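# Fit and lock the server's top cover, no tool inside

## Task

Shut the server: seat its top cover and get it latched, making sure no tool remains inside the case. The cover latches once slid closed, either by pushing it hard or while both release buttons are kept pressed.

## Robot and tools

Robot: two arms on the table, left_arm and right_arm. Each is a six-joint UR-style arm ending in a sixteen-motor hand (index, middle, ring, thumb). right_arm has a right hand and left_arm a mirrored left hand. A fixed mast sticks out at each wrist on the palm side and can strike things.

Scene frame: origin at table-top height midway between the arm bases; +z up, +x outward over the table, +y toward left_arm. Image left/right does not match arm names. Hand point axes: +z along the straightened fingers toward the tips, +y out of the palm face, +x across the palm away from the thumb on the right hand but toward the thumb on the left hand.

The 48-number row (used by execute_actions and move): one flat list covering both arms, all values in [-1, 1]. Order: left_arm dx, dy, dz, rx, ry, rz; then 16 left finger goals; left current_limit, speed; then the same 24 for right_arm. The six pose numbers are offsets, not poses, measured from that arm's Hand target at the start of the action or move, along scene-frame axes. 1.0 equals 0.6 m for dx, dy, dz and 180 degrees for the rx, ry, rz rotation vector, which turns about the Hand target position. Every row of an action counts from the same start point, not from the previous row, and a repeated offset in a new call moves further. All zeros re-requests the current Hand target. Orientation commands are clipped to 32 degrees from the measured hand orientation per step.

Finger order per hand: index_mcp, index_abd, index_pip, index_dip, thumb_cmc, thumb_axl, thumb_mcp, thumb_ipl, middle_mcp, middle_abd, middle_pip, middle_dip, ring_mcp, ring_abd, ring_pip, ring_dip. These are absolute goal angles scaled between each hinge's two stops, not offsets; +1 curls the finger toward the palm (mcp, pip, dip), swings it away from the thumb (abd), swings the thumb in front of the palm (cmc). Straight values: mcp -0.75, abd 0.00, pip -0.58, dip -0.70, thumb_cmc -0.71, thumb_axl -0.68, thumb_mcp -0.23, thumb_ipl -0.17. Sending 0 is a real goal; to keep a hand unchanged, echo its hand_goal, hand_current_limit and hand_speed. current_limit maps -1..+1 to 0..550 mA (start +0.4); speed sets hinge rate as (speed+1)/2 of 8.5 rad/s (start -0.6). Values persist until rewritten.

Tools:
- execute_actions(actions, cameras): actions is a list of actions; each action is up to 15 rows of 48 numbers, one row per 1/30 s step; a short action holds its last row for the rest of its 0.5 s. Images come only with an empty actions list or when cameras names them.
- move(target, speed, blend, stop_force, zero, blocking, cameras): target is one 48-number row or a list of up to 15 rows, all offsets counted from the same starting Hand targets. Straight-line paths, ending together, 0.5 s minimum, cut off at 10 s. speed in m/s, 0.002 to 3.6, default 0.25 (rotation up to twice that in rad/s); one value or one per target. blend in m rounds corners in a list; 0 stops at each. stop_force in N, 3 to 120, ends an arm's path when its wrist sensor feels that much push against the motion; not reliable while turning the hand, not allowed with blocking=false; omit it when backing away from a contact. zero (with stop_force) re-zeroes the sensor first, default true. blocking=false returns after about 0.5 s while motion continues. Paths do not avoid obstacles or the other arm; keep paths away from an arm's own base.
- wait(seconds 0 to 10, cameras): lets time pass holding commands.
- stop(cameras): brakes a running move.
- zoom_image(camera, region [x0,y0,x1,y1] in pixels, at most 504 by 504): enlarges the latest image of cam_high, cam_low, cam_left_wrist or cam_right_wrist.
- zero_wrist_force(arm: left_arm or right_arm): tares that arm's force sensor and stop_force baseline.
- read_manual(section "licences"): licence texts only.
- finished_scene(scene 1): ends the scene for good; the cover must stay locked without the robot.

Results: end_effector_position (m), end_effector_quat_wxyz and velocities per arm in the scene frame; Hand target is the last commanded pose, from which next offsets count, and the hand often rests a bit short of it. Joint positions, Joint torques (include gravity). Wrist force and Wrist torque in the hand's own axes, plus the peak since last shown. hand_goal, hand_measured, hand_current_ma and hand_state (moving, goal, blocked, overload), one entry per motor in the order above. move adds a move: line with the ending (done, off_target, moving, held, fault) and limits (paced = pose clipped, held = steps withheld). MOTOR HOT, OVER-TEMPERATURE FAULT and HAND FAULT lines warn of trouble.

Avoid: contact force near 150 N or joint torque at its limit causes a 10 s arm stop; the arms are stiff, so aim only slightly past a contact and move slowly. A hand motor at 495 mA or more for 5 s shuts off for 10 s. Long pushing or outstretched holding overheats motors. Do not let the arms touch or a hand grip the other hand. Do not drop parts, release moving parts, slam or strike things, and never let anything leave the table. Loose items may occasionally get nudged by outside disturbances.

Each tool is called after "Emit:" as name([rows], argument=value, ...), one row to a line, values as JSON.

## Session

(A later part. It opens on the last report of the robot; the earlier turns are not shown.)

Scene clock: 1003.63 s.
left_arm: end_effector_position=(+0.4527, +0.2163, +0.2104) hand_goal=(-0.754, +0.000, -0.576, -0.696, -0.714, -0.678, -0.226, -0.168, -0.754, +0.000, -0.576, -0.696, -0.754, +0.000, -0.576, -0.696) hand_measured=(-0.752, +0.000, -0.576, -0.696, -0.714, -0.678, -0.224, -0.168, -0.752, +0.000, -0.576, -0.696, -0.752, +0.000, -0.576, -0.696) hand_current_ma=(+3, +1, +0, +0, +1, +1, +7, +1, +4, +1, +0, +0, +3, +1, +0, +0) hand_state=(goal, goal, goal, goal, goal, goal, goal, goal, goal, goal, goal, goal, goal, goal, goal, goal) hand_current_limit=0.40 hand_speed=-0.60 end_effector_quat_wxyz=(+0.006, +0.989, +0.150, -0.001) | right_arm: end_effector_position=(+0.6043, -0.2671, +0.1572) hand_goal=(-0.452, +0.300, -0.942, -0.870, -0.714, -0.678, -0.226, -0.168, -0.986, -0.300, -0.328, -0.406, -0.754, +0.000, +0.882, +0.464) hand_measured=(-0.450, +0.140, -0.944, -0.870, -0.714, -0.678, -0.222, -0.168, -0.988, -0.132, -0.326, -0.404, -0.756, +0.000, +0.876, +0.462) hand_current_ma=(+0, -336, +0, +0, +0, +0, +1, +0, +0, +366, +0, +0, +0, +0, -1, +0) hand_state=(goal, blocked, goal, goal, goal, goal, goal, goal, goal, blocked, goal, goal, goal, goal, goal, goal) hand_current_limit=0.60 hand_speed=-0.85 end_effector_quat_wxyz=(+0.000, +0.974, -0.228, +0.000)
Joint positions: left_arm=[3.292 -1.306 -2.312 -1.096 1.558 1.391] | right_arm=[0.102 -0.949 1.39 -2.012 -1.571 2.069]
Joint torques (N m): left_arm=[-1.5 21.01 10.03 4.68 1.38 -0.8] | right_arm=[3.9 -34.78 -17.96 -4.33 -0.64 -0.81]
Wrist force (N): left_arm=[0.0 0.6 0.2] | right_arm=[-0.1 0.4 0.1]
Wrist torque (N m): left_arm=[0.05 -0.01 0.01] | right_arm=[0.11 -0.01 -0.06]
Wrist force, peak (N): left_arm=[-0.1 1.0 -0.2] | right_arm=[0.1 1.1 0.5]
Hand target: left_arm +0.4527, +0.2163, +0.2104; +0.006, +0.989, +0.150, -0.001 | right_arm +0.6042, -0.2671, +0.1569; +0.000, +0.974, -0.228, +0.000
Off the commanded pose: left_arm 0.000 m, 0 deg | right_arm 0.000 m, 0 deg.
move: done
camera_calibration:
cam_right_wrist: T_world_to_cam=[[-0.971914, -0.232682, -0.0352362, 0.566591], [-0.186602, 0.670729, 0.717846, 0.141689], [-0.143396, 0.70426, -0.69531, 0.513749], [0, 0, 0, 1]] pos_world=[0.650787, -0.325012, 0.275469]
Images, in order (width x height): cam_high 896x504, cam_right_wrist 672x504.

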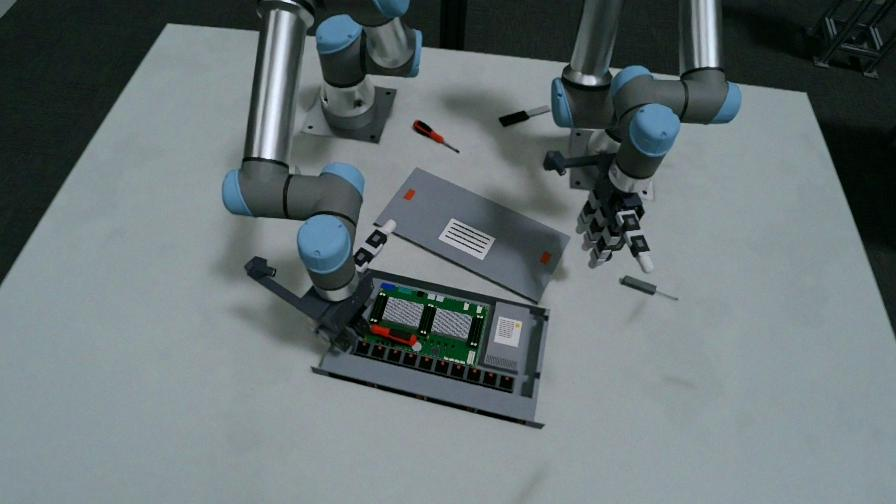

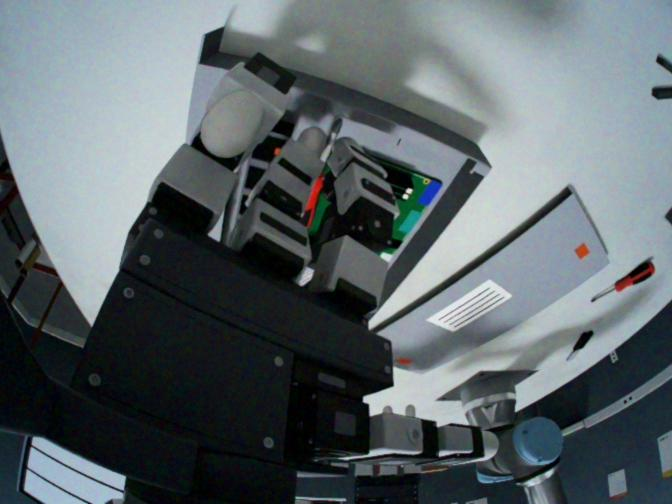

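Emit:
move(target=[0,0,0, 0,0,0, -0.754,0,-0.576,-0.696,-0.714,-0.678,-0.226,-0.168,-0.754,0,-0.576,-0.696,-0.754,0,-0.576,-0.696,0.4,-0.6, 0,0,0.28,0,0,0,-0.452,0.3,-0.942,-0.870,-0.714,-0.678,-0.226,-0.168,-0.986,-0.3,-0.328,-0.406,-0.754,0,0.883,0.464,0.6,-0.85], speed=0.05, cameras=["cam_right_wrist","cam_high","cam_low"])

Emit:
zoom_image(camera="cam_high", region=[280, 230, 480, 400])

Scene clock: 1017.80 s.
left_arm: end_effector_position=(+0.4527, +0.2163, +0.2104) hand_goal=(-0.754, +0.000, -0.576, -0.696, -0.714, -0.678, -0.226, -0.168, -0.754, +0.000, -0.576, -0.696, -0.754, +0.000, -0.576, -0.696) hand_measured=(-0.752, +0.000, -0.576, -0.696, -0.714, -0.678, -0.224, -0.168, -0.752, +0.000, -0.576, -0.696, -0.752, +0.000, -0.576, -0.696) hand_current_ma=(+3, +1, +0, +0, +1, +1, +7, +1, +4, +1, +0, +0, +3, +1, +0, +0) hand_state=(goal, goal, goal, goal, goal, goal, goal, goal, goal, goal, goal, goal, goal, goal, goal, goal) hand_current_limit=0.40 hand_speed=-0.60 end_effector_quat_wxyz=(+0.006, +0.989, +0.150, -0.001) | right_arm: end_effector_position=(+0.6043, -0.2671, +0.3251) hand_goal=(-0.452, +0.300, -0.942, -0.870, -0.714, -0.678, -0.226, -0.168, -0.986, -0.300, -0.328, -0.406, -0.754, +0.000, +0.882, +0.464) hand_measured=(-0.418, +0.238, -0.920, -0.864, -0.714, -0.678, -0.222, -0.168, -1.000, -0.240, -0.344, -0.412, -0.756, +0.000, +0.876, +0.462) hand_current_ma=(+27, -59, +11, +1, +0, +0, +1, +0, -5, +58, -7, -1, +0, +0, -1, +0) hand_state=(blocked, blocked, blocked, goal, goal, goal, goal, goal, goal, blocked, goal, goal, goal, goal, goal, goal) hand_current_limit=0.60 hand_speed=-0.85 end_effector_quat_wxyz=(+0.000, +0.974, -0.228, +0.000) end_effector_velocity=(+0.000, +0.000, -0.001) end_effector_angular_velocity=(+0.000, -0.001, +0.000)
Joint positions: left_arm=[3.292 -1.306 -2.312 -1.096 1.558 1.391] | right_arm=[0.102 -1.052 1.112 -1.63 -1.571 2.069]
Joint velocities: left_arm=[within noise] | right_arm=[0 0 0.005 -0.006 0 0]
Joint torques (N m): left_arm=[-1.33 21.17 10.25 4.67 1.38 -0.93] | right_arm=[3.5 -39.91 -9 -4.89 -0.91 -0.52]
Wrist force (N): left_arm=[-0.2 0.6 0.1] | right_arm=[-0.1 0.4 0.0]
Wrist torque (N m): left_arm=[0.07 0.02 -0.01] | right_arm=[0.08 0.00 -0.07]
Wrist force, peak (N): left_arm=[-0.1 0.8 0.5] | right_arm=[-0.4 0.2 1.5]
Hand target: left_arm +0.4527, +0.2163, +0.2104; +0.006, +0.989, +0.150, -0.001 | right_arm +0.6042, -0.2671, +0.3249; +0.000, +0.974, -0.228, +0.000
Off the commanded pose: left_arm 0.000 m, 0 deg | right_arm 0.000 m, 0 deg.
move: done
camera_calibration:
cam_right_wrist: T_world_to_cam=[[-0.97191, -0.232679, -0.0353736, 0.57247], [-0.186699, 0.67072, 0.717829, 0.0212121], [-0.143298, 0.704269, -0.695321, 0.630421], [0, 0, 0, 1]] pos_world=[0.650687, -0.325012, 0.443369]
Images, in order (width x height): cam_high 896x504, cam_low 896x504, cam_right_wrist 672x504.

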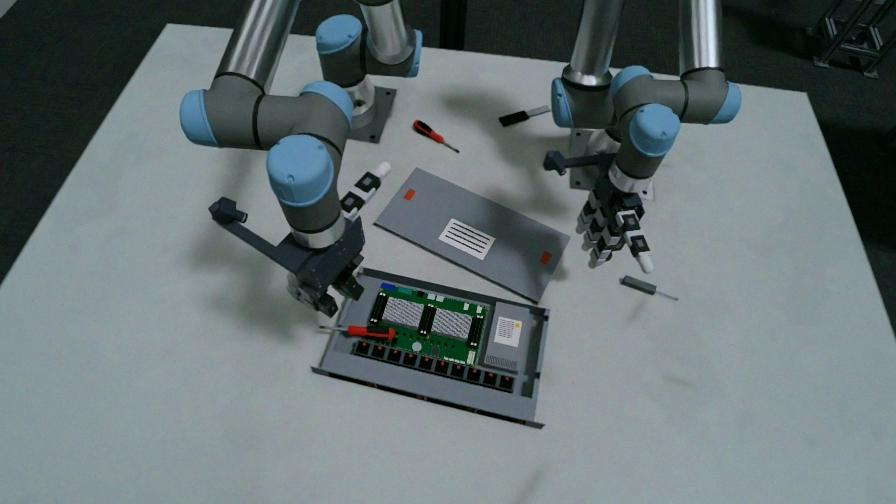

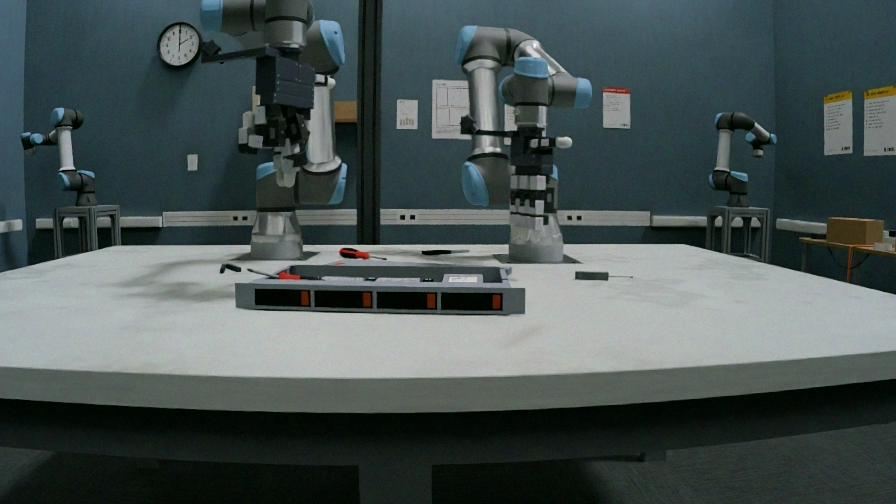

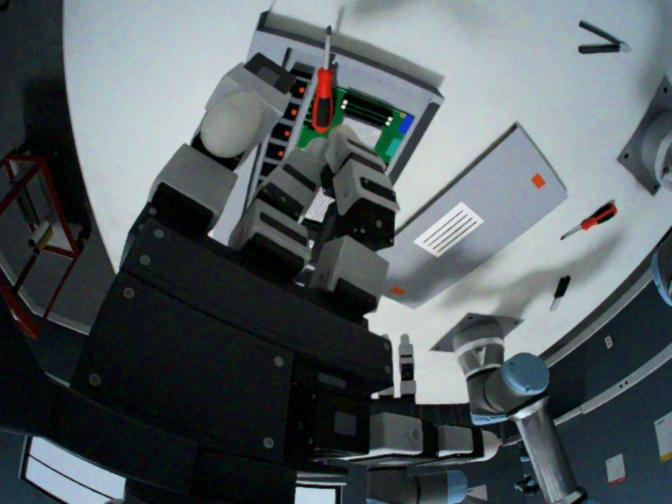

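Scaled by 2.520 from the camera's 896x504 image, which has a finer 1280x720 frame.

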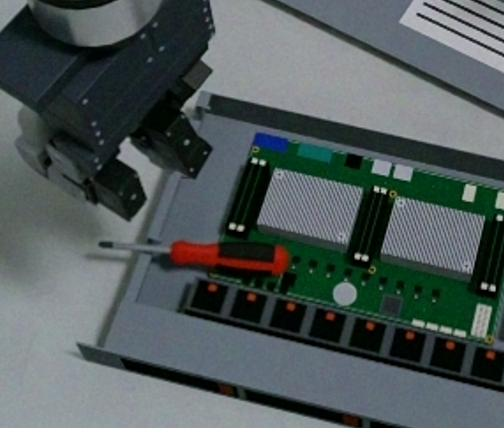

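Emit:
move([
  [0,0,0, 0,0,0, -0.754,0,-0.576,-0.696,-0.714,-0.678,-0.226,-0.168,-0.754,0,-0.576,-0.696,-0.754,0,-0.576,-0.696,0.4,-0.6, 0,0,0,0,0,0,-0.452,0,-0.942,-0.870,-0.714,-0.678,-0.226,-0.168,-0.986,0,-0.328,-0.406,-0.754,0,0.883,0.464,0.4,-0.3],
  [0,0,0, 0,0,0, -0.754,0,-0.576,-0.696,-0.714,-0.678,-0.226,-0.168,-0.754,0,-0.576,-0.696,-0.754,0,-0.576,-0.696,0.4,-0.6, 0.0902,-0.0255,-0.14,0,0,0.1856,-0.754,-0.033,-0.576,-0.696,-0.714,-0.678,-0.226,-0.168,-0.754,0.033,-0.576,-0.696,-0.754,0,0.883,0.464,0.4,-0.3],
], speed=0.15, cameras=["cam_right_wrist","cam_high"])

Emit:
zoom_image(camera="cam_high", region=[280, 230, 480, 400])

Emit:
zoom_image(camera="cam_right_wrist", region=[220, 0, 460, 200])

Scene clock: 1066.00 s.
left_arm: end_effector_position=(+0.4527, +0.2163, +0.2104) hand_goal=(-0.754, +0.000, -0.576, -0.696, -0.714, -0.678, -0.226, -0.168, -0.754, +0.000, -0.576, -0.696, -0.754, +0.000, -0.576, -0.696) hand_measured=(-0.752, +0.000, -0.576, -0.696, -0.714, -0.678, -0.224, -0.168, -0.752, +0.000, -0.576, -0.696, -0.752, +0.000, -0.576, -0.696) hand_current_ma=(+3, +1, +0, +0, +1, +1, +7, +1, +4, +1, +0, +0, +3, +1, +0, +0) hand_state=(goal, goal, goal, goal, goal, goal, goal, goal, goal, goal, goal, goal, goal, goal, goal, goal) hand_current_limit=0.40 hand_speed=-0.60 end_effector_quat_wxyz=(+0.006, +0.989, +0.150, -0.001) | right_arm: end_effector_position=(+0.6584, -0.2824, +0.2409) hand_goal=(-0.754, -0.034, -0.576, -0.696, -0.714, -0.678, -0.226, -0.168, -0.754, +0.032, -0.576, -0.696, -0.754, +0.000, +0.882, +0.464) hand_measured=(-0.750, -0.030, -0.578, -0.698, -0.714, -0.678, -0.222, -0.168, -0.754, +0.028, -0.572, -0.694, -0.756, +0.000, +0.876, +0.462) hand_current_ma=(+1, +0, +0, +0, +0, +0, +1, +0, +0, +0, +0, +0, +0, +0, -1, +0) hand_state=(goal, goal, goal, goal, goal, goal, goal, goal, goal, goal, goal, goal, goal, goal, goal, goal) hand_current_limit=0.40 hand_speed=-0.30 end_effector_quat_wxyz=(+0.000, +0.998, +0.062, +0.000)
Joint positions: left_arm=[3.292 -1.306 -2.312 -1.096 1.558 1.391] | right_arm=[0.11 -0.996 1.241 -1.815 -1.571 1.494]
Joint torques (N m): left_arm=[-1.23 21.17 10.34 4.46 1.34 -0.86] | right_arm=[3.99 -59.87 -39.53 -0.3 1.23 -0.8]
Wrist force (N): left_arm=[-0.5 0.2 -0.1] | right_arm=[0.0 0.5 -0.3]
Wrist torque (N m): left_arm=[0.03 0.05 -0.02] | right_arm=[0.13 -0.04 0.09]
Wrist force, peak (N): left_arm=[-0.2 0.8 0.2] | right_arm=[-0.3 0.9 -0.1]
Hand target: left_arm +0.4527, +0.2163, +0.2104; +0.006, +0.989, +0.150, -0.001 | right_arm +0.6584, -0.2824, +0.2409; +0.000, +0.998, +0.062, +0.000
Off the commanded pose: left_arm 0.000 m, 0 deg | right_arm 0.000 m, 0 deg.
move: done
camera_calibration:
cam_right_wrist: T_world_to_cam=[[-0.683236, -0.729362, -0.0349275, 0.288043], [-0.524885, 0.457312, 0.717886, 0.264496], [-0.507626, 0.508819, -0.695284, 0.77506], [0, 0, 0, 1]] pos_world=[0.729072, -0.305235, 0.359069]
Images, in order (width x height): cam_high 896x504, cam_right_wrist 672x504.

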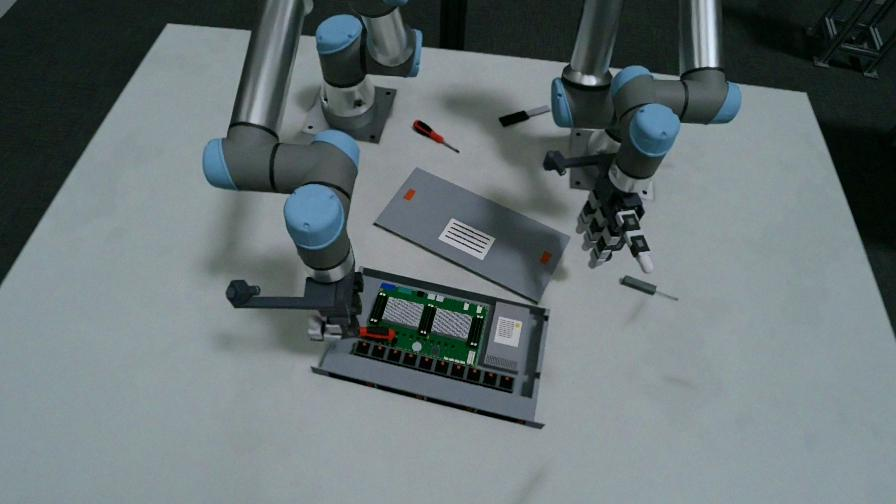

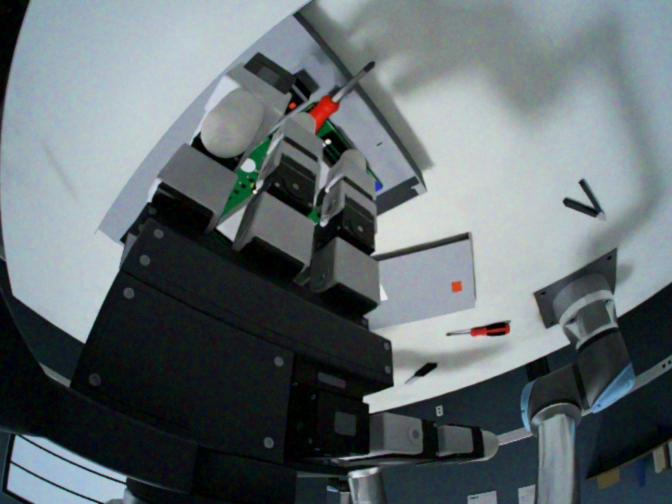

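Scaled by 2.520 from the camera's 896x504 image, which has a finer 1280x720 frame.

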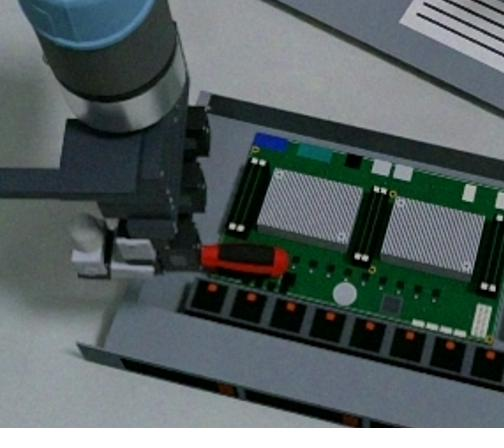

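Scaled by 2.100 from the camera's 672x504 image, which has a finer 960x720 frame.

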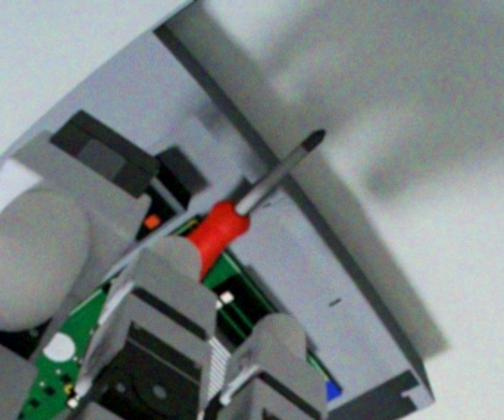

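Emit:
move(target=[0,0,0, 0,0,0, -0.754,0,-0.576,-0.696,-0.714,-0.678,-0.226,-0.168,-0.754,0,-0.576,-0.696,-0.754,0,-0.576,-0.696,0.4,-0.6, 0,0.005,-0.148,0,0,0,-0.754,-0.033,-0.576,-0.696,-0.714,-0.678,-0.226,-0.168,-0.754,0.033,-0.576,-0.696,-0.754,0,0.883,0.464,0.4,-0.3], speed=0.06, stop_force=5, cameras=["cam_right_wrist"])

Emit:
zoom_image(camera="cam_right_wrist", region=[220, 0, 460, 200])

Scene clock: 1080.70 s.
left_arm: end_effector_position=(+0.4527, +0.2163, +0.2104) hand_goal=(-0.754, +0.000, -0.576, -0.696, -0.714, -0.678, -0.226, -0.168, -0.754, +0.000, -0.576, -0.696, -0.754, +0.000, -0.576, -0.696) hand_measured=(-0.752, +0.000, -0.576, -0.696, -0.714, -0.678, -0.224, -0.168, -0.752, +0.000, -0.576, -0.696, -0.752, +0.000, -0.576, -0.696) hand_current_ma=(+3, +1, +0, +0, +1, +1, +7, +1, +4, +1, +0, +0, +3, +1, +0, +0) hand_state=(goal, goal, goal, goal, goal, goal, goal, goal, goal, goal, goal, goal, goal, goal, goal, goal) hand_current_limit=0.40 hand_speed=-0.60 end_effector_quat_wxyz=(+0.006, +0.989, +0.150, -0.001) | right_arm: end_effector_position=(+0.6584, -0.2794, +0.1521) hand_goal=(-0.754, -0.034, -0.576, -0.696, -0.714, -0.678, -0.226, -0.168, -0.754, +0.032, -0.576, -0.696, -0.754, +0.000, +0.882, +0.464) hand_measured=(-0.750, -0.030, -0.578, -0.698, -0.714, -0.678, -0.222, -0.168, -0.754, +0.028, -0.572, -0.694, -0.756, +0.000, +0.876, +0.462) hand_current_ma=(+1, +0, +0, +0, +0, +0, +1, +0, +0, +0, +0, +0, +0, +0, -1, +0) hand_state=(goal, goal, goal, goal, goal, goal, goal, goal, goal, goal, goal, goal, goal, goal, goal, goal) hand_current_limit=0.40 hand_speed=-0.30 end_effector_quat_wxyz=(+0.000, +0.998, +0.062, +0.000)
Joint positions: left_arm=[3.292 -1.306 -2.312 -1.096 1.558 1.391] | right_arm=[0.114 -0.922 1.358 -2.007 -1.571 1.498]
Joint torques (N m): left_arm=[-1.27 20.82 10.38 4.37 1.32 -0.89] | right_arm=[-1.11 -60.95 -38.24 -1.15 0.04 -0.58]
Wrist force (N): left_arm=[-0.2 0.8 -0.2] | right_arm=[-0.1 0.4 -0.5]
Wrist torque (N m): left_arm=[0.12 0.01 -0.01] | right_arm=[0.13 -0.01 0.09]
Wrist force, peak (N): left_arm=[-0.1 1.0 0.2] | right_arm=[0.2 0.5 -1.2]
Hand target: left_arm +0.4527, +0.2163, +0.2104; +0.006, +0.989, +0.150, -0.001 | right_arm +0.6584, -0.2794, +0.1521; +0.000, +0.998, +0.062, +0.000
Off the commanded pose: left_arm 0.000 m, 0 deg | right_arm 0.000 m, 0 deg.
move: done
camera_calibration:
cam_right_wrist: T_world_to_cam=[[-0.683236, -0.729362, -0.0349275, 0.287202], [-0.524885, 0.457312, 0.717886, 0.326826], [-0.507626, 0.508819, -0.695284, 0.711741], [0, 0, 0, 1]] pos_world=[0.729072, -0.302135, 0.270269]
Images, in order (width x height): cam_right_wrist 672x504.

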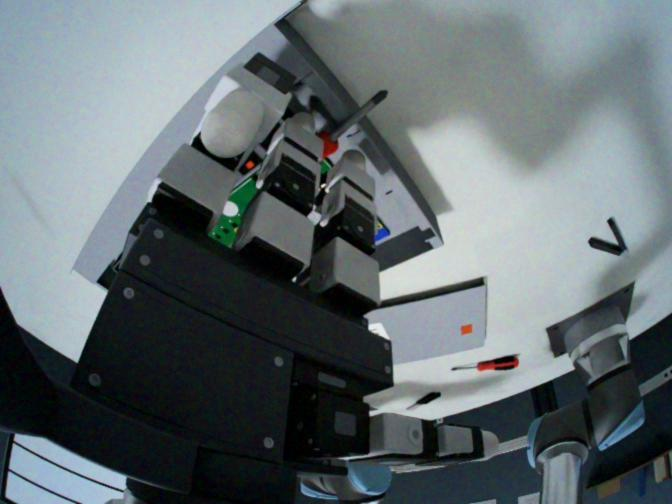

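Scaled by 2.100 from the camera's 672x504 image, which has a finer 960x720 frame.

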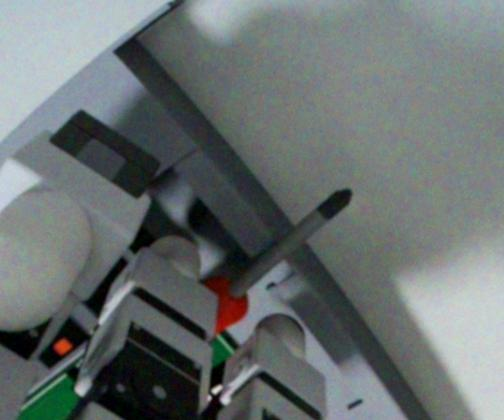

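Emit:
move(target=[0,0,0, 0,0,0, -0.754,0,-0.576,-0.696,-0.714,-0.678,-0.226,-0.168,-0.754,0,-0.576,-0.696,-0.754,0,-0.576,-0.696,0.4,-0.6, 0,0,0,0,0,0,-0.754,0.3,-0.576,-0.696,-0.714,-0.678,-0.226,-0.168,-0.754,-0.3,-0.576,-0.696,-0.754,0,0.883,0.464,0.6,-0.85], speed=0.06)

Emit:
move(target=[0,0,0, 0,0,0, -0.754,0,-0.576,-0.696,-0.714,-0.678,-0.226,-0.168,-0.754,0,-0.576,-0.696,-0.754,0,-0.576,-0.696,0.4,-0.6, 0,0,0.04,0,0,0,-0.754,0.3,-0.576,-0.696,-0.714,-0.678,-0.226,-0.168,-0.754,-0.3,-0.576,-0.696,-0.754,0,0.883,0.464,0.6,-0.85], speed=0.03, cameras=["cam_right_wrist", "cam_high"])

Emit:
zoom_image(camera="cam_right_wrist", region=[220, 0, 460, 200])

Emit:
zoom_image(camera="cam_high", region=[280, 230, 480, 400])

Scene clock: 1090.00 s.
left_arm: end_effector_position=(+0.4527, +0.2163, +0.2104) hand_goal=(-0.754, +0.000, -0.576, -0.696, -0.714, -0.678, -0.226, -0.168, -0.754, +0.000, -0.576, -0.696, -0.754, +0.000, -0.576, -0.696) hand_measured=(-0.752, +0.000, -0.576, -0.696, -0.714, -0.678, -0.224, -0.168, -0.752, +0.000, -0.576, -0.696, -0.752, +0.000, -0.576, -0.696) hand_current_ma=(+3, +1, +0, +0, +1, +1, +7, +1, +4, +1, +0, +0, +3, +1, +0, +0) hand_state=(goal, goal, goal, goal, goal, goal, goal, goal, goal, goal, goal, goal, goal, goal, goal, goal) hand_current_limit=0.40 hand_speed=-0.60 end_effector_quat_wxyz=(+0.006, +0.989, +0.150, -0.001) | right_arm: end_effector_position=(+0.6584, -0.2794, +0.1521) hand_goal=(-0.754, +0.300, -0.576, -0.696, -0.714, -0.678, -0.226, -0.168, -0.754, -0.300, -0.576, -0.696, -0.754, +0.000, +0.882, +0.464) hand_measured=(-0.750, +0.034, -0.578, -0.698, -0.714, -0.678, -0.222, -0.168, -0.754, -0.036, -0.572, -0.694, -0.756, +0.000, +0.876, +0.462) hand_current_ma=(+1, -439, +0, +0, +0, +0, +1, +0, +0, +439, +0, +0, +0, +0, -1, +0) hand_state=(goal, blocked, goal, goal, goal, goal, goal, goal, goal, blocked, goal, goal, goal, goal, goal, goal) hand_current_limit=0.60 hand_speed=-0.85 end_effector_quat_wxyz=(+0.000, +0.998, +0.062, +0.000)
Joint positions: left_arm=[3.292 -1.306 -2.312 -1.096 1.558 1.391] | right_arm=[0.114 -0.922 1.358 -2.007 -1.571 1.498]
Joint torques (N m): left_arm=[-0.92 21.17 10.73 4.25 1.3 -0.94] | right_arm=[-2.24 -61.3 -37.21 -3.07 -0.94 -0.77]
Wrist force (N): left_arm=[0.0 0.3 0.0] | right_arm=[-0.4 0.4 0.5]
Wrist torque (N m): left_arm=[0.03 -0.01 0.02] | right_arm=[0.04 0.01 0.06]
Wrist force, peak (N): left_arm=[-0.4 0.6 0.3] | right_arm=[-0.5 1.0 0.1]
Hand target: left_arm +0.4527, +0.2163, +0.2104; +0.006, +0.989, +0.150, -0.001 | right_arm +0.6584, -0.2794, +0.1521; +0.000, +0.998, +0.062, +0.000
Off the commanded pose: left_arm 0.000 m, 0 deg | right_arm 0.000 m, 0 deg.
move: done

Scene clock: 1091.07 s.
left_arm: end_effector_position=(+0.4527, +0.2163, +0.2104) hand_goal=(-0.754, +0.000, -0.576, -0.696, -0.714, -0.678, -0.226, -0.168, -0.754, +0.000, -0.576, -0.696, -0.754, +0.000, -0.576, -0.696) hand_measured=(-0.752, +0.000, -0.576, -0.696, -0.714, -0.678, -0.224, -0.168, -0.752, +0.000, -0.576, -0.696, -0.752, +0.000, -0.576, -0.696) hand_current_ma=(+3, +1, +0, +0, +1, +1, +7, +1, +4, +1, +0, +0, +3, +1, +0, +0) hand_state=(goal, goal, goal, goal, goal, goal, goal, goal, goal, goal, goal, goal, goal, goal, goal, goal) hand_current_limit=0.40 hand_speed=-0.60 end_effector_quat_wxyz=(+0.006, +0.989, +0.150, -0.001) | right_arm: end_effector_position=(+0.6584, -0.2794, +0.1764) hand_goal=(-0.754, +0.300, -0.576, -0.696, -0.714, -0.678, -0.226, -0.168, -0.754, -0.300, -0.576, -0.696, -0.754, +0.000, +0.882, +0.464) hand_measured=(-0.754, +0.034, -0.578, -0.698, -0.714, -0.678, -0.222, -0.168, -0.752, -0.038, -0.574, -0.694, -0.756, +0.000, +0.876, +0.462) hand_current_ma=(+0, -440, +0, +0, +0, +0, +1, +0, +0, +440, +0, +0, +0, +0, -1, +0) hand_state=(goal, blocked, goal, goal, goal, goal, goal, goal, goal, blocked, goal, goal, goal, goal, goal, goal) hand_current_limit=0.60 hand_speed=-0.85 end_effector_quat_wxyz=(+0.000, +0.998, +0.062, +0.000)
Joint positions: left_arm=[3.292 -1.306 -2.312 -1.096 1.558 1.391] | right_arm=[0.114 -0.945 1.331 -1.956 -1.571 1.498]
Joint torques (N m): left_arm=[-0.99 21.25 10.59 4.23 1.27 -0.87] | right_arm=[-2.86 -37.35 -15.79 -4.35 -0.9 -0.85]
Wrist force (N): left_arm=[-0.2 0.5 0.3] | right_arm=[0.1 0.5 0.0]
Wrist torque (N m): left_arm=[0.03 0.03 -0.01] | right_arm=[0.11 -0.04 0.11]
Wrist force, peak (N): left_arm=[0.1 0.7 0.3] | right_arm=[-0.1 0.5 0.9]
Hand target: left_arm +0.4527, +0.2163, +0.2104; +0.006, +0.989, +0.150, -0.001 | right_arm +0.6584, -0.2794, +0.1761; +0.000, +0.998, +0.062, +0.000
Off the commanded pose: left_arm 0.000 m, 0 deg | right_arm 0.000 m, 0 deg.
move: done
camera_calibration:
cam_right_wrist: T_world_to_cam=[[-0.68323, -0.729358, -0.0351208, 0.288108], [-0.525071, 0.457301, 0.717758, 0.309479], [-0.507442, 0.508834, -0.695406, 0.728613], [0, 0, 0, 1]] pos_world=[0.729072, -0.302135, 0.29467]
Images, in order (width x height): cam_high 896x504, cam_right_wrist 672x504.

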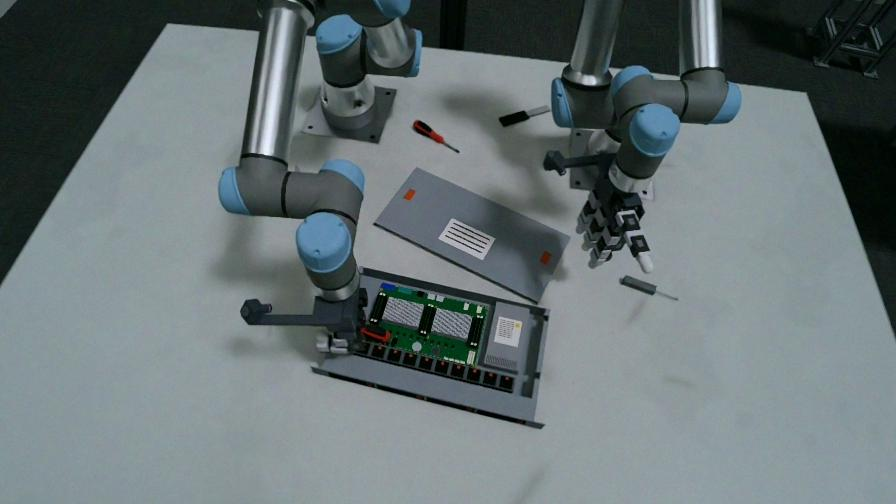

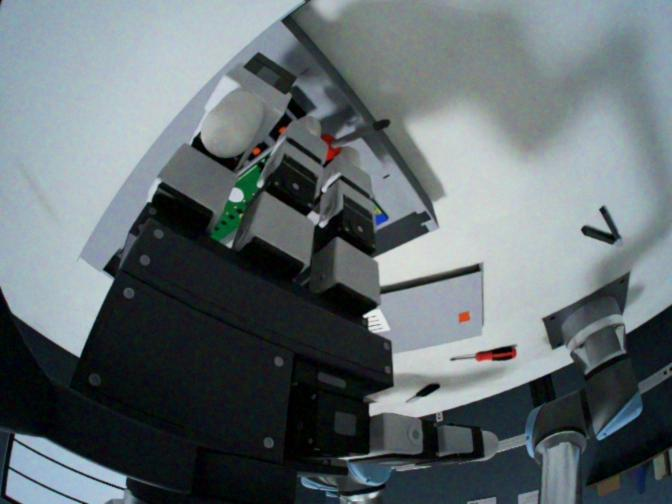

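Scaled by 2.100 from the camera's 672x504 image, which has a finer 960x720 frame.

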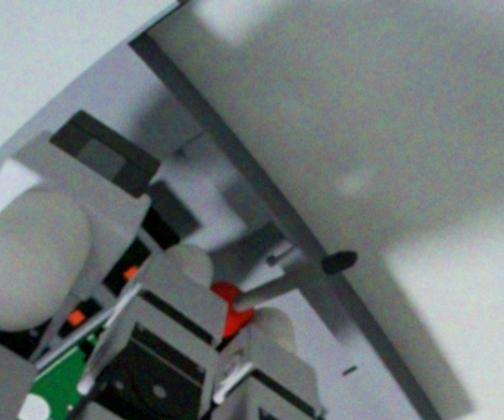

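Scaled by 2.520 from the camera's 896x504 image, which has a finer 1280x720 frame.

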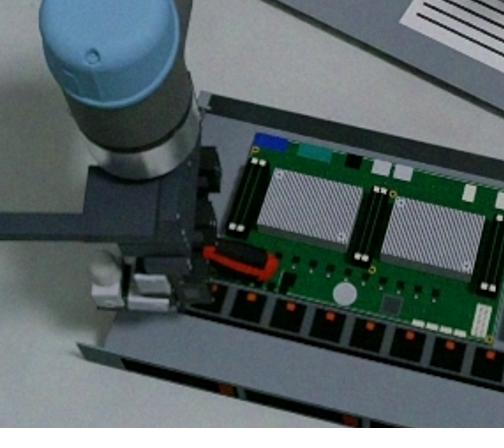

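Emit:
move(target=[0,0,0, 0,0,0, -0.754,0,-0.576,-0.696,-0.714,-0.678,-0.226,-0.168,-0.754,0,-0.576,-0.696,-0.754,0,-0.576,-0.696,0.4,-0.6, 0,0,0.15,0,0,0,-0.754,0.3,-0.576,-0.696,-0.714,-0.678,-0.226,-0.168,-0.754,-0.3,-0.576,-0.696,-0.754,0,0.883,0.464,0.6,-0.85], speed=0.04, cameras=["cam_right_wrist", "cam_high", "cam_low"])

Emit:
zoom_image(camera="cam_right_wrist", region=[220, 0, 460, 200])

Emit:
zoom_image(camera="cam_high", region=[280, 230, 480, 400])

Emit:
zoom_image(camera="cam_low", region=[200, 200, 400, 320])

Scene clock: 1103.43 s.
left_arm: end_effector_position=(+0.4527, +0.2163, +0.2104) hand_goal=(-0.754, +0.000, -0.576, -0.696, -0.714, -0.678, -0.226, -0.168, -0.754, +0.000, -0.576, -0.696, -0.754, +0.000, -0.576, -0.696) hand_measured=(-0.752, +0.000, -0.576, -0.696, -0.714, -0.678, -0.224, -0.168, -0.752, +0.000, -0.576, -0.696, -0.752, +0.000, -0.576, -0.696) hand_current_ma=(+3, +1, +0, +0, +1, +1, +7, +1, +4, +1, +0, +0, +3, +1, +0, +0) hand_state=(goal, goal, goal, goal, goal, goal, goal, goal, goal, goal, goal, goal, goal, goal, goal, goal) hand_current_limit=0.40 hand_speed=-0.60 end_effector_quat_wxyz=(+0.006, +0.989, +0.150, -0.001) | right_arm: end_effector_position=(+0.6584, -0.2794, +0.2664) hand_goal=(-0.754, +0.300, -0.576, -0.696, -0.714, -0.678, -0.226, -0.168, -0.754, -0.300, -0.576, -0.696, -0.754, +0.000, +0.882, +0.464) hand_measured=(-0.820, +0.154, -0.616, -0.706, -0.714, -0.678, -0.222, -0.168, -0.692, -0.126, -0.542, -0.690, -0.756, +0.000, +0.876, +0.462) hand_current_ma=(-97, -279, -34, -3, +0, +0, +1, +0, +88, +390, +26, +1, +0, +0, -1, +0) hand_state=(blocked, blocked, blocked, goal, goal, goal, goal, goal, blocked, blocked, blocked, goal, goal, goal, goal, goal) hand_current_limit=0.60 hand_speed=-0.85 end_effector_quat_wxyz=(+0.000, +0.998, +0.062, +0.000)
Joint positions: left_arm=[3.292 -1.306 -2.312 -1.096 1.558 1.391] | right_arm=[0.114 -1.008 1.194 -1.756 -1.571 1.498]
Joint torques (N m): left_arm=[-0.77 21.13 10.57 4.11 1.24 -0.83] | right_arm=[-2.25 -37.69 -7.04 -4.25 -0.06 -0.42]
Wrist force (N): left_arm=[0.0 0.6 0.0] | right_arm=[0.0 0.4 0.0]
Wrist torque (N m): left_arm=[0.08 -0.01 0.01] | right_arm=[0.08 -0.04 0.11]
Wrist force, peak (N): left_arm=[-0.1 0.9 0.3] | right_arm=[-0.5 0.2 1.5]
Hand target: left_arm +0.4527, +0.2163, +0.2104; +0.006, +0.989, +0.150, -0.001 | right_arm +0.6584, -0.2794, +0.2661; +0.000, +0.998, +0.062, +0.000
Off the commanded pose: left_arm 0.000 m, 0 deg | right_arm 0.000 m, 0 deg.
move: done
camera_calibration:
cam_right_wrist: T_world_to_cam=[[-0.683224, -0.729355, -0.0353142, 0.29134], [-0.525257, 0.457289, 0.717629, 0.245062], [-0.507258, 0.50885, -0.695529, 0.791118], [0, 0, 0, 1]] pos_world=[0.729072, -0.302135, 0.38467]
Images, in order (width x height): cam_high 896x504, cam_low 896x504, cam_right_wrist 672x504.

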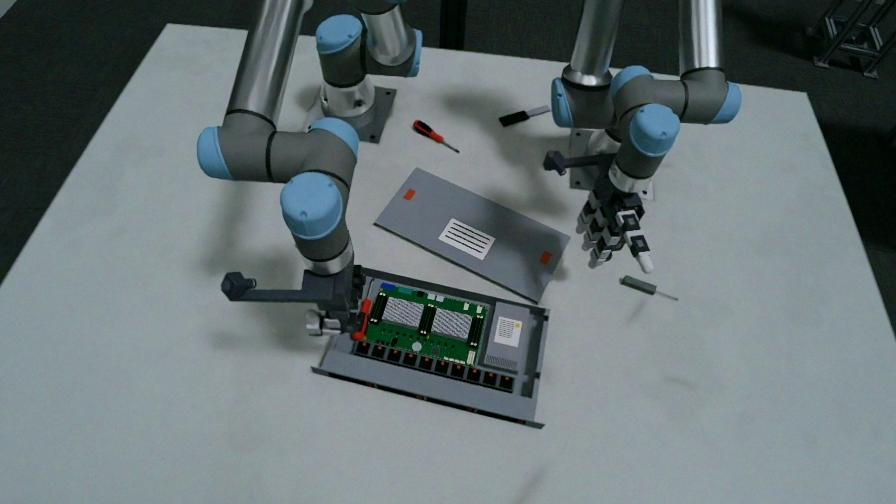

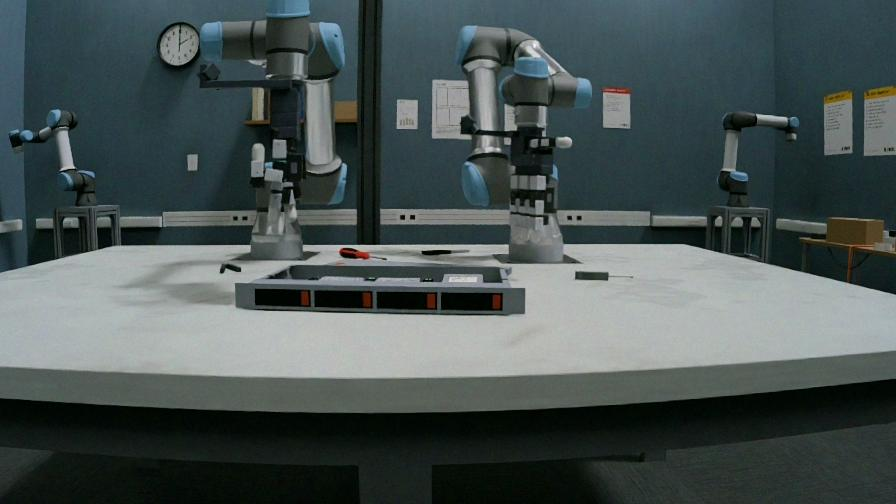

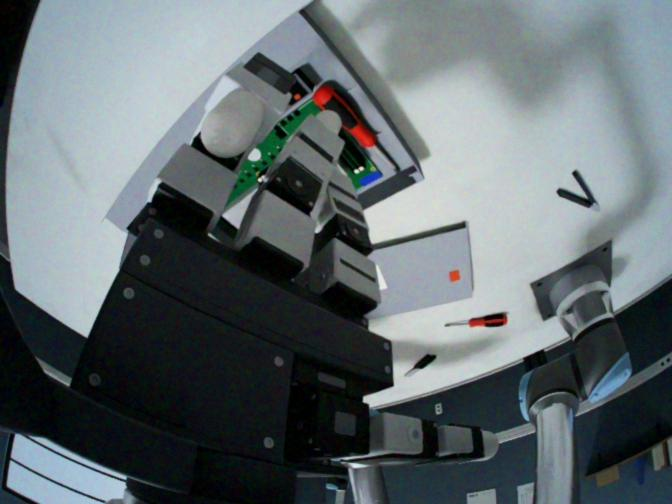

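Scaled by 2.100 from the camera's 672x504 image, which has a finer 960x720 frame.

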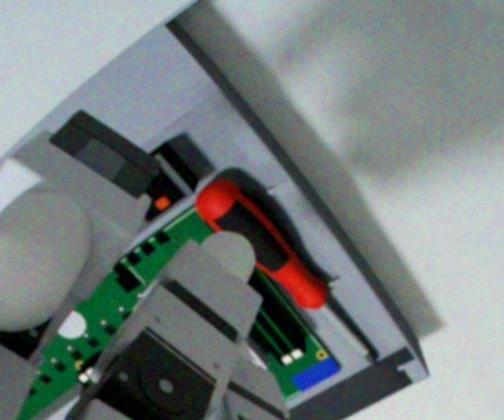

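Scaled by 2.520 from the camera's 896x504 image, which has a finer 1280x720 frame.

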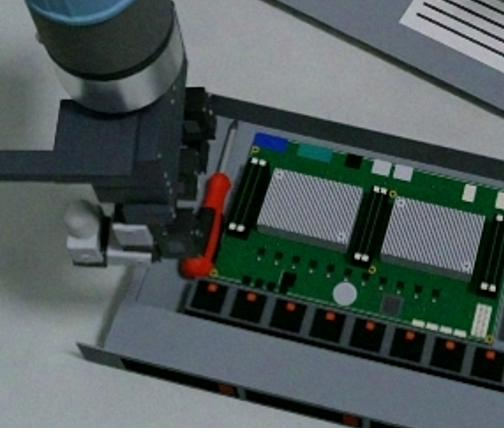

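Scaled by 2.520 from the camera's 896x504 image, which has a finer 1280x720 frame.

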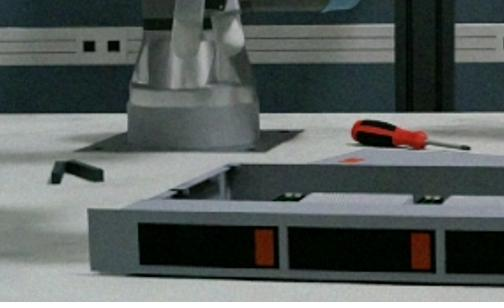

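Emit:
move([
  [0,0,0, 0,0,0, -0.754,0,-0.576,-0.696,-0.714,-0.678,-0.226,-0.168,-0.754,0,-0.576,-0.696,-0.754,0,-0.576,-0.696,0.4,-0.6, 0,0,0,0,0,0,-0.754,-0.053,-0.576,-0.696,-0.714,-0.678,-0.226,-0.168,-0.754,0.03,-0.576,-0.696,-0.754,0,0.883,0.464,0.4,-0.3],
  [0,0,0, 0,0,0, -0.754,0,-0.576,-0.696,-0.714,-0.678,-0.226,-0.168,-0.754,0,-0.576,-0.696,-0.754,0,-0.576,-0.696,0.4,-0.6, -0.1673,0.1473,-0.11,0,0,-0.5394,-0.754,-0.053,-0.576,-0.696,-0.714,-0.678,-0.226,-0.168,-0.754,0.03,-0.576,-0.696,-0.754,0,0.883,0.464,0.4,-0.3],
], speed=0.25, cameras=["cam_right_wrist","cam_high"])

Emit:
zoom_image(camera="cam_high", region=[280, 230, 480, 400])

Emit:
zoom_image(camera="cam_right_wrist", region=[220, 0, 500, 200])

Scene clock: 1163.80 s.
left_arm: end_effector_position=(+0.4527, +0.2163, +0.2104) hand_goal=(-0.754, +0.000, -0.576, -0.696, -0.714, -0.678, -0.226, -0.168, -0.754, +0.000, -0.576, -0.696, -0.754, +0.000, -0.576, -0.696) hand_measured=(-0.752, +0.000, -0.576, -0.696, -0.714, -0.678, -0.224, -0.168, -0.752, +0.000, -0.576, -0.696, -0.752, +0.000, -0.576, -0.696) hand_current_ma=(+3, +1, +0, +0, +1, +1, +7, +1, +4, +1, +0, +0, +3, +1, +0, +0) hand_state=(goal, goal, goal, goal, goal, goal, goal, goal, goal, goal, goal, goal, goal, goal, goal, goal) hand_current_limit=0.40 hand_speed=-0.60 end_effector_quat_wxyz=(+0.006, +0.989, +0.150, -0.001) | right_arm: end_effector_position=(+0.5579, -0.1911, +0.2002) hand_goal=(-0.754, -0.054, -0.576, -0.696, -0.714, -0.678, -0.226, -0.168, -0.754, +0.030, -0.576, -0.696, -0.754, +0.000, +0.882, +0.464) hand_measured=(-0.756, -0.052, -0.578, -0.698, -0.714, -0.678, -0.222, -0.168, -0.750, +0.028, -0.572, -0.694, -0.756, +0.000, +0.876, +0.462) hand_current_ma=(+0, +0, +0, +0, +0, +0, +1, +0, +1, +0, +0, +0, +0, +0, -1, +0) hand_state=(goal, goal, goal, goal, goal, goal, goal, goal, goal, goal, goal, goal, goal, goal, goal, goal) hand_current_limit=0.40 hand_speed=-0.30 end_effector_quat_wxyz=(+0.000, +0.707, -0.707, +0.000)
Joint positions: left_arm=[3.292 -1.306 -2.312 -1.096 1.558 1.391] | right_arm=[0.084 -1.039 1.418 -1.95 -1.57 3.163]
Joint torques (N m): left_arm=[-0.99 21.11 10.84 4.04 1.21 -0.92] | right_arm=[3.62 -25.15 -39.48 -0.35 -1.02 0.62]
Wrist force (N): left_arm=[-0.1 0.4 -0.1] | right_arm=[-0.2 0.5 0.5]
Wrist torque (N m): left_arm=[0.06 0.00 0.01] | right_arm=[0.04 -0.02 -0.09]
Wrist force, peak (N): left_arm=[-0.2 1.0 -0.3] | right_arm=[0.2 1.0 0.4]
Hand target: left_arm +0.4527, +0.2163, +0.2104; +0.006, +0.989, +0.150, -0.001 | right_arm +0.5580, -0.1910, +0.2001; +0.000, +0.707, -0.707, +0.000
Off the commanded pose: left_arm 0.000 m, 0 deg | right_arm 0.000 m, 0 deg.
move: done
camera_calibration:
cam_right_wrist: T_world_to_cam=[[-0.639501, 0.767991, -0.0350351, 0.546354], [0.518477, 0.464485, 0.717938, -0.381549], [0.567644, 0.440958, -0.695225, 0.0363885], [0, 0, 0, 1]] pos_world=[0.526563, -0.258417, 0.318368]
Images, in order (width x height): cam_high 896x504, cam_right_wrist 672x504.

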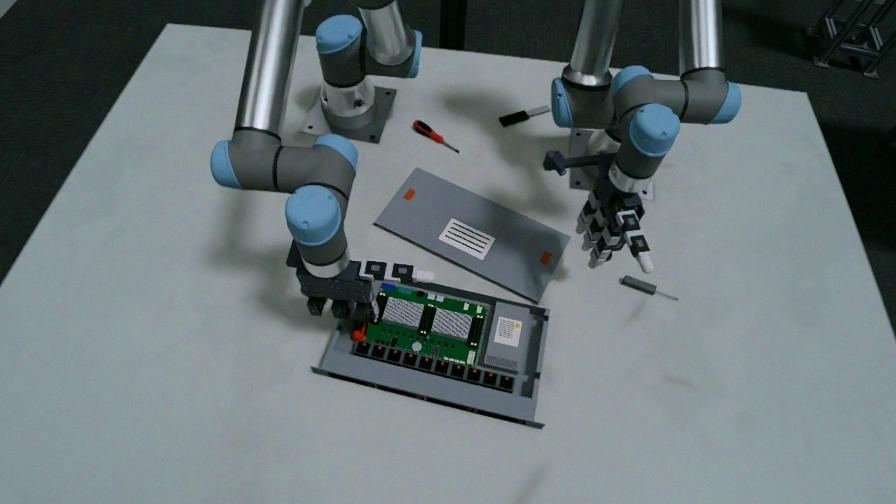

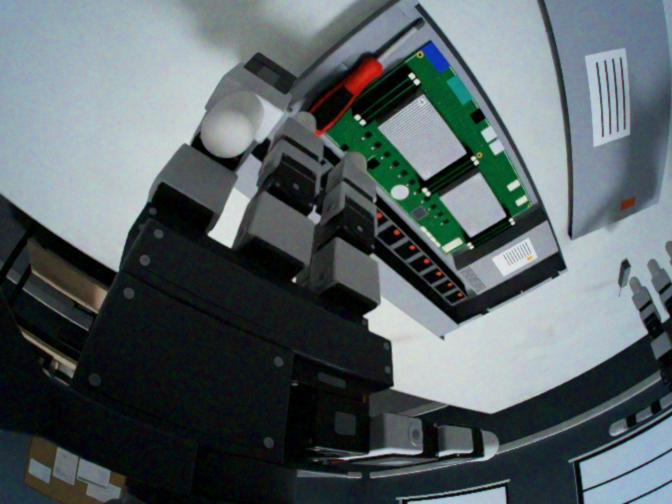

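Scaled by 2.520 from the camera's 896x504 image, which has a finer 1280x720 frame.

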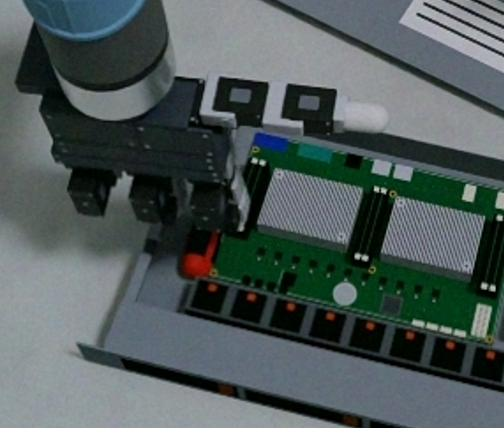

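Scaled by 1.800 from the camera's 672x504 image, which has a finer 960x720 frame.

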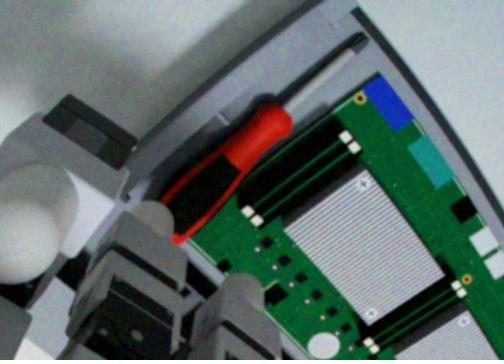

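Emit:
move(target=[0,0,0, 0,0,0, -0.754,0,-0.576,-0.696,-0.714,-0.678,-0.226,-0.168,-0.754,0,-0.576,-0.696,-0.754,0,-0.576,-0.696,0.4,-0.6, 0,0,-0.108,0,0,0,-0.754,-0.053,-0.576,-0.696,-0.714,-0.678,-0.226,-0.168,-0.754,0.03,-0.576,-0.696,-0.754,0,0.883,0.464,0.4,-0.3], speed=0.04, stop_force=4, cameras=["cam_right_wrist"])

Emit:
zoom_image(camera="cam_right_wrist", region=[220, 0, 500, 200])

Scene clock: 1183.90 s.
left_arm: end_effector_position=(+0.4527, +0.2163, +0.2104) hand_goal=(-0.754, +0.000, -0.576, -0.696, -0.714, -0.678, -0.226, -0.168, -0.754, +0.000, -0.576, -0.696, -0.754, +0.000, -0.576, -0.696) hand_measured=(-0.752, +0.000, -0.576, -0.696, -0.714, -0.678, -0.224, -0.168, -0.752, +0.000, -0.576, -0.696, -0.752, +0.000, -0.576, -0.696) hand_current_ma=(+3, +1, +0, +0, +1, +1, +7, +1, +4, +1, +0, +0, +3, +1, +0, +0) hand_state=(goal, goal, goal, goal, goal, goal, goal, goal, goal, goal, goal, goal, goal, goal, goal, goal) hand_current_limit=0.40 hand_speed=-0.60 end_effector_quat_wxyz=(+0.006, +0.989, +0.150, -0.001) | right_arm: end_effector_position=(+0.5580, -0.1910, +0.1433) hand_goal=(-0.754, -0.054, -0.576, -0.696, -0.714, -0.678, -0.226, -0.168, -0.754, +0.030, -0.576, -0.696, -0.754, +0.000, +0.882, +0.464) hand_measured=(-0.756, -0.052, -0.578, -0.698, -0.714, -0.678, -0.222, -0.168, -0.750, +0.044, -0.574, -0.696, -0.756, +0.000, +0.876, +0.462) hand_current_ma=(+0, +0, +0, +0, +0, +0, +1, +0, +1, +4, +0, +0, +0, +0, -1, +0) hand_state=(goal, goal, goal, goal, goal, goal, goal, goal, goal, goal, goal, goal, goal, goal, goal, goal) hand_current_limit=0.40 hand_speed=-0.30 end_effector_quat_wxyz=(+0.000, +0.707, -0.707, +0.000)
Joint positions: left_arm=[3.292 -1.306 -2.312 -1.096 1.558 1.391] | right_arm=[0.084 -0.981 1.484 -2.074 -1.57 3.163]
Joint torques (N m): left_arm=[-0.45 21.08 10.72 3.84 1.27 -0.87] | right_arm=[3.56 -58.91 -37.58 -4.71 -0.77 -0.88]
Wrist force (N): left_arm=[0.0 0.6 0.2] | right_arm=[0.1 0.6 1.0]
Wrist torque (N m): left_arm=[0.06 -0.01 0.01] | right_arm=[-0.03 -0.01 -0.06]
Wrist force, peak (N): left_arm=[0.1 0.8 0.3] | right_arm=[-0.9 0.9 -12.8]
Hand target: left_arm +0.4527, +0.2163, +0.2104; +0.006, +0.989, +0.150, -0.001 | right_arm +0.5580, -0.1910, +0.1433; +0.000, +0.707, -0.707, +0.000 (not the last commanded pose)
Off the commanded pose: left_arm 0.000 m, 0 deg | right_arm 0.008 m, 0 deg.
move: contact (right_arm)
camera_calibration:
cam_right_wrist: T_world_to_cam=[[-0.639396, 0.768081, -0.034997, 0.544304], [0.518623, 0.464441, 0.717861, -0.340865], [0.567629, 0.440847, -0.695306, -0.00327003], [0, 0, 0, 1]] pos_world=[0.526662, -0.258316, 0.261469]
Images, in order (width x height): cam_right_wrist 672x504.

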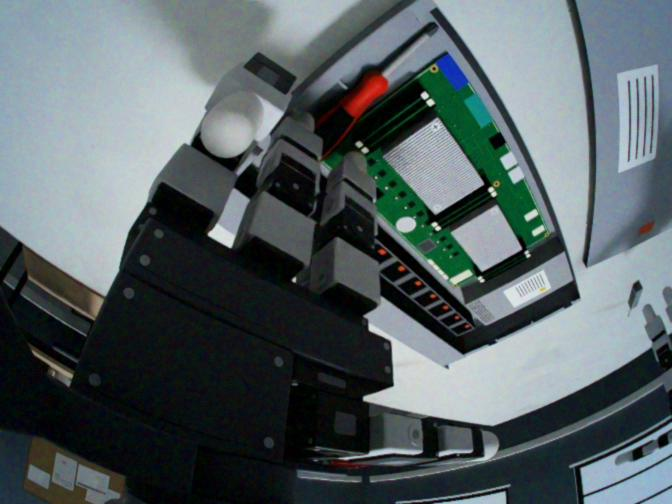

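Scaled by 1.800 from the camera's 672x504 image, which has a finer 960x720 frame.

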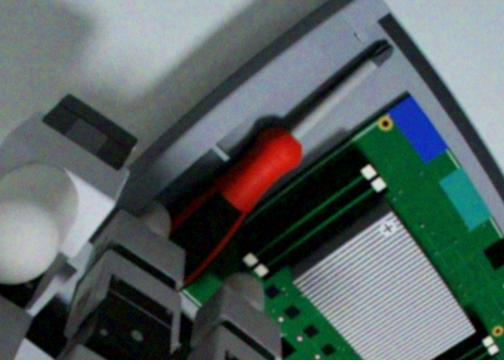

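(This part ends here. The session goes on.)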